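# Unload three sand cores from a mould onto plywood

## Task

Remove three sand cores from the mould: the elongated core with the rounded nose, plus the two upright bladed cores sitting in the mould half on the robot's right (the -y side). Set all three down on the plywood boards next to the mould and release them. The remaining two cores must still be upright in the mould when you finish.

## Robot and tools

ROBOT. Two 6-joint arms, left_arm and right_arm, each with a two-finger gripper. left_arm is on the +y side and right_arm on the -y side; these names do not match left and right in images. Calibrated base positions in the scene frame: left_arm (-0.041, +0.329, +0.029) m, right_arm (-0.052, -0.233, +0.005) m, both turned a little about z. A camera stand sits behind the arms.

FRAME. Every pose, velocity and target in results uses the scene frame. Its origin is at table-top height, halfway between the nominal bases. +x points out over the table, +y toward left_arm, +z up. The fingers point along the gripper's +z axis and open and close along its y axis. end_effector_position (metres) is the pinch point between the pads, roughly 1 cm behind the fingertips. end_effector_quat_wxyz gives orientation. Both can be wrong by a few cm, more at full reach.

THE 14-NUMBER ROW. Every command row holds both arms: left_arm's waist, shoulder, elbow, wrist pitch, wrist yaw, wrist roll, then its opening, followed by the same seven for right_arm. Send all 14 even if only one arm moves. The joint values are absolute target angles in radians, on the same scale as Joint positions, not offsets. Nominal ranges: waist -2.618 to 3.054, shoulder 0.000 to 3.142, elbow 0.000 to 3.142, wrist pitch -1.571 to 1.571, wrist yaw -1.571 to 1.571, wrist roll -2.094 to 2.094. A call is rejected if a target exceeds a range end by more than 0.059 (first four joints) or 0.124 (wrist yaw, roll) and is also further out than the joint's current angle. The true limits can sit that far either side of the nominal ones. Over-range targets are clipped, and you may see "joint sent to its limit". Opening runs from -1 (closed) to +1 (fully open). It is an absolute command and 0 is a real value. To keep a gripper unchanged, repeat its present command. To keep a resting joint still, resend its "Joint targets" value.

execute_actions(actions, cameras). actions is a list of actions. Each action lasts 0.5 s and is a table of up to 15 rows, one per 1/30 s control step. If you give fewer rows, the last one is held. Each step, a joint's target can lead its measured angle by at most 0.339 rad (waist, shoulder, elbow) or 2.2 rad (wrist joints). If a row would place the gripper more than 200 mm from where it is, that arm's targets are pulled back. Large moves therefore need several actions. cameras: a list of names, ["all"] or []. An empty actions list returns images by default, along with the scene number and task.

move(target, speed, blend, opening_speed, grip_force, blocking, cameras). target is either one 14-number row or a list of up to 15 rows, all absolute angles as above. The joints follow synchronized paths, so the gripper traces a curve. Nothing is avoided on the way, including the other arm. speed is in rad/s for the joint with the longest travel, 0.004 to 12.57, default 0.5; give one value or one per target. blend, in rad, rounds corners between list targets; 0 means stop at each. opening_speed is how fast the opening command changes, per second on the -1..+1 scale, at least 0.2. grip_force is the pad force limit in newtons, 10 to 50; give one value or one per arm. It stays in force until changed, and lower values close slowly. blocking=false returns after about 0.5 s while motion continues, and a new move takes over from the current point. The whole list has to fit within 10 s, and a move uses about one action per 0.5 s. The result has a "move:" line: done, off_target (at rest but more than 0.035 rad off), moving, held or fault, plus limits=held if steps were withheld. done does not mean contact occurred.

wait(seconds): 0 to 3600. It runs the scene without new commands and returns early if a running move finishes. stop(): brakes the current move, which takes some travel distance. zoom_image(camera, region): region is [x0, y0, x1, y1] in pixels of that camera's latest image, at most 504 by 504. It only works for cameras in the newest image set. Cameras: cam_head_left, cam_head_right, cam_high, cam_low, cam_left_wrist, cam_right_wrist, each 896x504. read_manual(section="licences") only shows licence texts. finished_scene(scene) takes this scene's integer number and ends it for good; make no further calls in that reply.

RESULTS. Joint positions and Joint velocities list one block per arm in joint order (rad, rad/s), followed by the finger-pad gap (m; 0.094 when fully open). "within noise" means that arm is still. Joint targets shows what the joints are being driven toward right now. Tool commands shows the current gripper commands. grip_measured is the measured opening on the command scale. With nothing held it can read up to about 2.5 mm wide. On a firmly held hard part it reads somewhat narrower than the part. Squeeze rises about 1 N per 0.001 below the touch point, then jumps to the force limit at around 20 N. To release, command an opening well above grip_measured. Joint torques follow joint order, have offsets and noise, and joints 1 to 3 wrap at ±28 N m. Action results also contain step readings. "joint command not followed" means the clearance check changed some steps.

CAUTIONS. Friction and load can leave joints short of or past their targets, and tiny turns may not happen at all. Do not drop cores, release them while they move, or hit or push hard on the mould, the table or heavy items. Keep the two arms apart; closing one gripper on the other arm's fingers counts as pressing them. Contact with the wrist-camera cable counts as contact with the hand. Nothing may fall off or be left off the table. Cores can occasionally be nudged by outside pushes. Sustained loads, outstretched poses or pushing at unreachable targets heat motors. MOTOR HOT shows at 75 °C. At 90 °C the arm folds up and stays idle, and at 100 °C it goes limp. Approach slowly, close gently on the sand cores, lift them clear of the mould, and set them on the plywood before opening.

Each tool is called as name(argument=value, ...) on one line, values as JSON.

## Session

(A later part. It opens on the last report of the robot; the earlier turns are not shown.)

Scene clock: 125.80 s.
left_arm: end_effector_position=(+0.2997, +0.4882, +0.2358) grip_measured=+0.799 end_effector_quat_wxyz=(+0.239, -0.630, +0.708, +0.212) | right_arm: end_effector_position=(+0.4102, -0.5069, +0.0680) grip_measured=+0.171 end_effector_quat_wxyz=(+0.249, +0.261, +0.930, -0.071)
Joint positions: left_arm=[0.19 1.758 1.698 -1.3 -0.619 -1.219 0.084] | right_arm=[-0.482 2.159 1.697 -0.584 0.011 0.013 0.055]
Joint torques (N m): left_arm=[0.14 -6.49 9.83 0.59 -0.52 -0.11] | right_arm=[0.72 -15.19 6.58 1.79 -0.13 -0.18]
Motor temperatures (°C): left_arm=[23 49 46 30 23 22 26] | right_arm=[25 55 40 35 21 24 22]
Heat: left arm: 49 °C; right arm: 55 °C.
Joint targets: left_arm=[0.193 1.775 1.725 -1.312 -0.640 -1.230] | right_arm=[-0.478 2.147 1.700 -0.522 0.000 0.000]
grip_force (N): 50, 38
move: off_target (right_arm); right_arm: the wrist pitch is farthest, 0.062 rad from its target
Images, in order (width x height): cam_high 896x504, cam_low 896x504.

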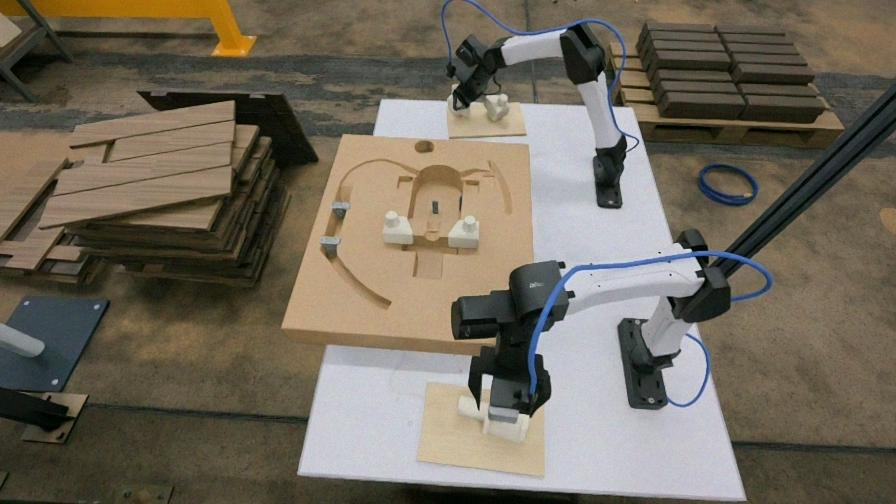

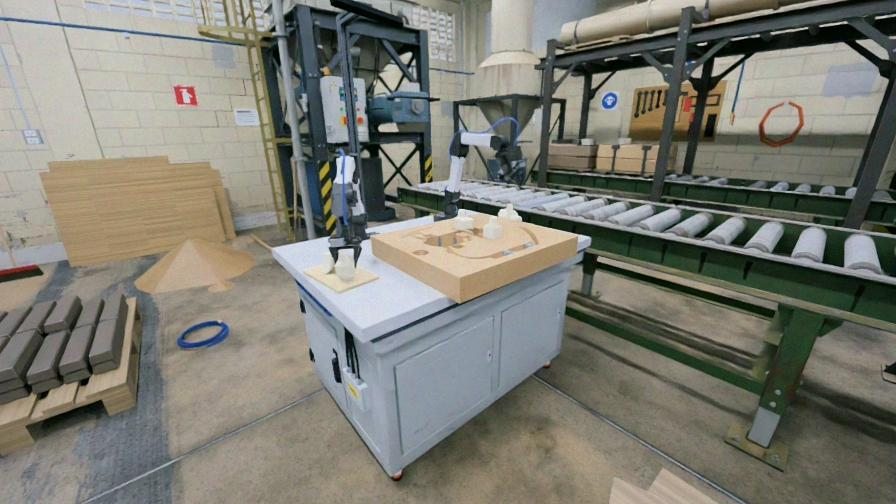

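move(target=[0.193,1.7751,1.7252,-1.3117,-0.64,-1.23,0.8,-0.478,2.157,1.66,-0.475,0,0,-1], speed=0.12, cameras=["cam_low","cam_high"])

zoom_image(camera="cam_low", region=[300, 220, 390, 295])

zoom_image(camera="cam_high", region=[430, 70, 530, 150])

Scene clock: 130.37 s.
left_arm: end_effector_position=(+0.2997, +0.4882, +0.2358) grip_measured=+0.799 end_effector_quat_wxyz=(+0.239, -0.630, +0.708, +0.212) | right_arm: end_effector_position=(+0.4111, -0.5071, +0.0620) grip_measured=+0.168 end_effector_quat_wxyz=(+0.255, +0.260, +0.928, -0.072)
Joint positions: left_arm=[0.19 1.758 1.698 -1.3 -0.619 -1.219 0.084] | right_arm=[-0.482 2.159 1.666 -0.54 0.009 0.013 0.055]
Joint torques (N m): left_arm=[0.27 -6.48 9.78 0.59 -0.53 -0.11] | right_arm=[0.62 -14.23 5.83 1.87 -0.1 -0.17]
Motor temperatures (°C): left_arm=[23 48 46 30 23 22 25] | right_arm=[25 56 40 36 21 24 23]
Heat: left arm: 48 °C; right arm: 56 °C.
Joint targets: left_arm=[0.193 1.775 1.725 -1.312 -0.640 -1.230] | right_arm=[-0.478 2.157 1.660 -0.475 0.000 0.000]
grip_force (N): 50, 38
move: off_target (right_arm); right_arm: the wrist pitch is farthest, 0.065 rad from its target
Images, in order (width x height): cam_high 896x504, cam_low 896x504.

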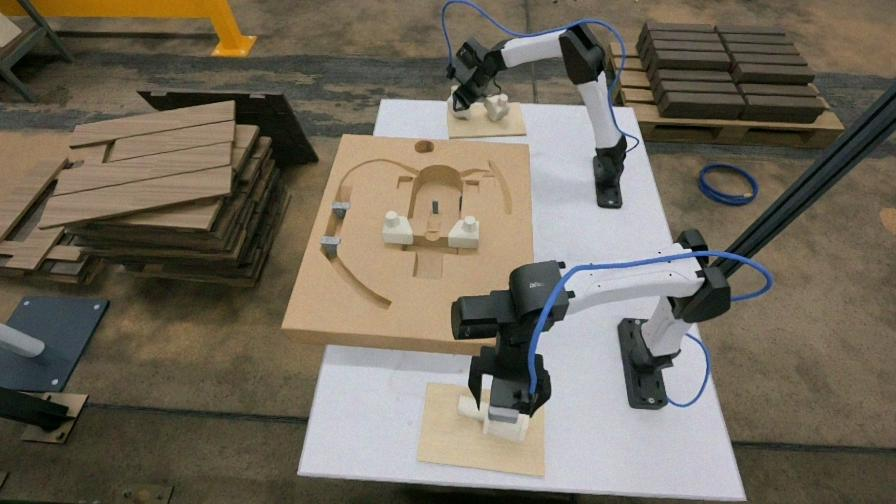

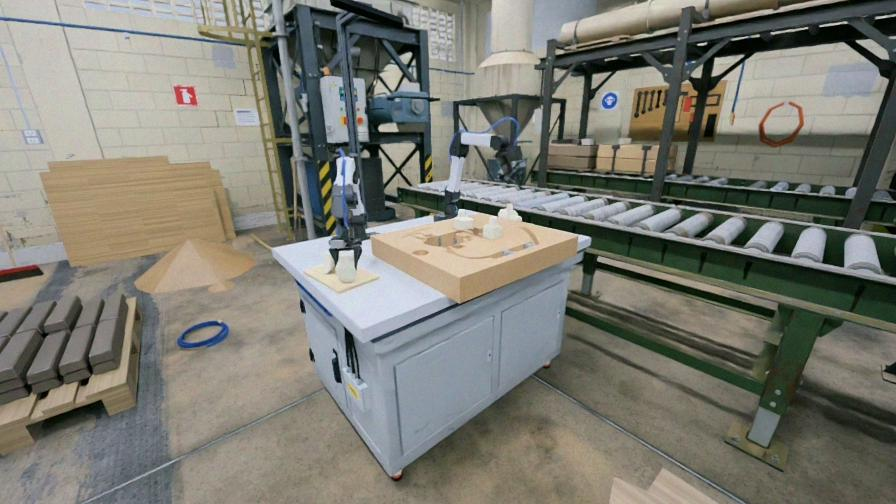

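Scaled by 5.600 from the camera's image (finer frame: 1280x720).

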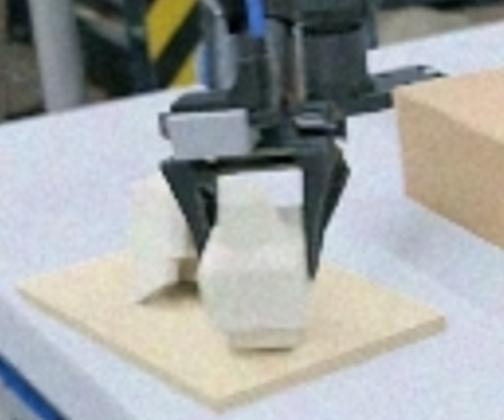

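Scaled by 5.040 from the camera's image (finer frame: 1280x720).

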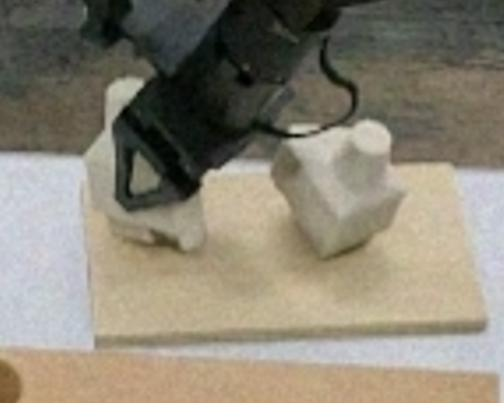

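move(target=[[0.193,1.7751,1.7252,-1.3117,-0.64,-1.23,0.8,-0.478,2.162,1.645,-0.455,0,0,-1],[0.193,1.7751,1.7252,-1.3117,-0.64,-1.23,0.8,-0.478,2.162,1.645,-0.455,0,0,0.9],[0.193,1.7751,1.7252,-1.3117,-0.64,-1.23,0.8,-0.478,1.93,1.79,-0.92,0,0,0.9]], speed=[0.12,0.5,0.5], opening_speed=0.7, cameras=["cam_low","cam_high","cam_head_left"])

zoom_image(camera="cam_low", region=[300, 220, 390, 295])

zoom_image(camera="cam_high", region=[430, 70, 530, 150])

Scene clock: 140.17 s.
left_arm: end_effector_position=(+0.2997, +0.4882, +0.2358) grip_measured=+0.799 end_effector_quat_wxyz=(+0.239, -0.630, +0.708, +0.212) | right_arm: end_effector_position=(+0.3648, -0.4797, +0.1555) grip_measured=+0.898 end_effector_quat_wxyz=(+0.225, +0.262, +0.936, -0.064)
Joint positions: left_arm=[0.19 1.758 1.698 -1.3 -0.619 -1.219 0.084] | right_arm=[-0.482 1.956 1.767 -0.91 0.008 0.012 0.089]
Joint torques (N m): left_arm=[0.18 -6.41 9.81 0.59 -0.54 -0.1] | right_arm=[0.66 -14.64 8.2 1.03 -0.08 -0.17]
Motor temperatures (°C): left_arm=[23 47 46 30 23 22 25] | right_arm=[25 58 39 36 21 24 23]
Heat: left arm: 47 °C; right arm: 58 °C.
Joint targets: left_arm=[0.193 1.775 1.725 -1.312 -0.640 -1.230] | right_arm=[-0.478 1.930 1.790 -0.920 0.000 0.000]
grip_force (N): 50, 38
move: done; target 2's new numbers were sent with right_arm's wrist pitch 0.055 rad from that target
Images, in order (width x height): cam_head_left 896x504, cam_high 896x504, cam_low 896x504.

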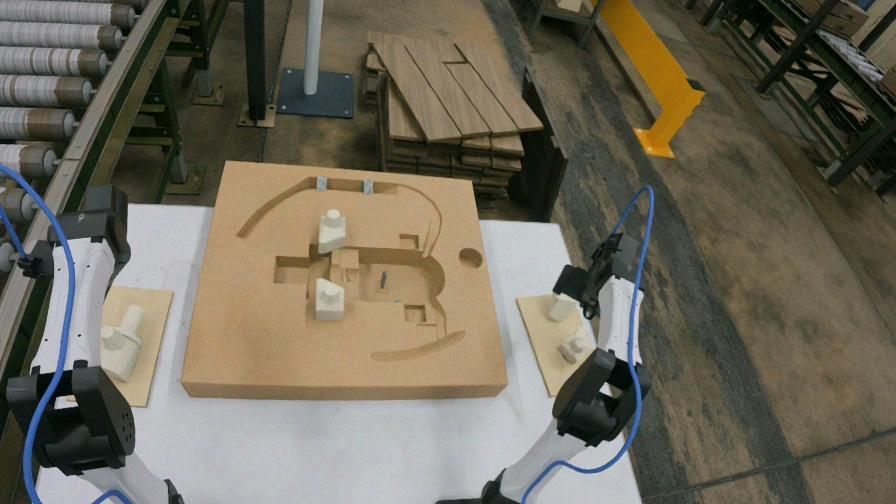

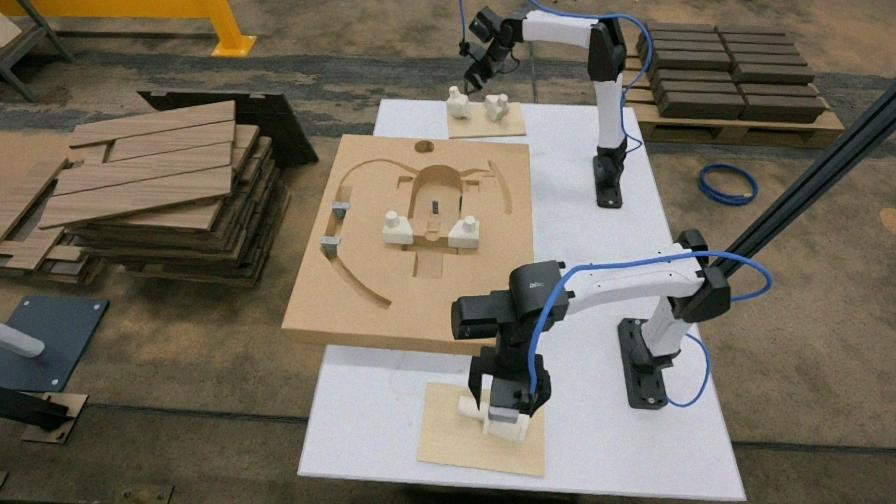

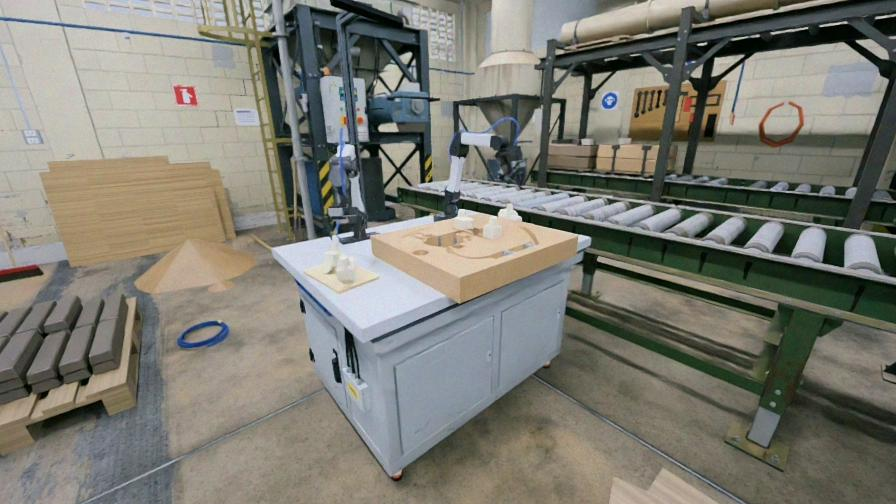

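Scaled by 5.600 from the camera's image (finer frame: 1280x720).

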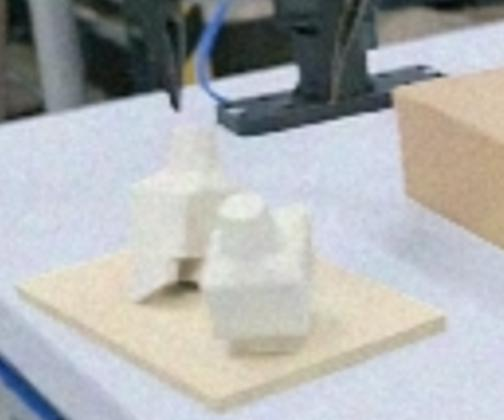

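Scaled by 5.040 from the camera's image (finer frame: 1280x720).

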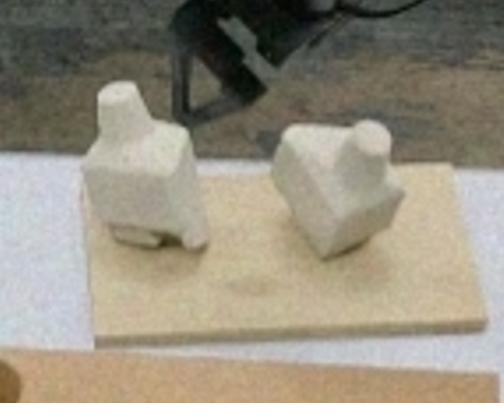

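All three cores are on the boards, and the other two are still standing in the mould.

finished_scene(scene=2)

The scene is finished: the task was done.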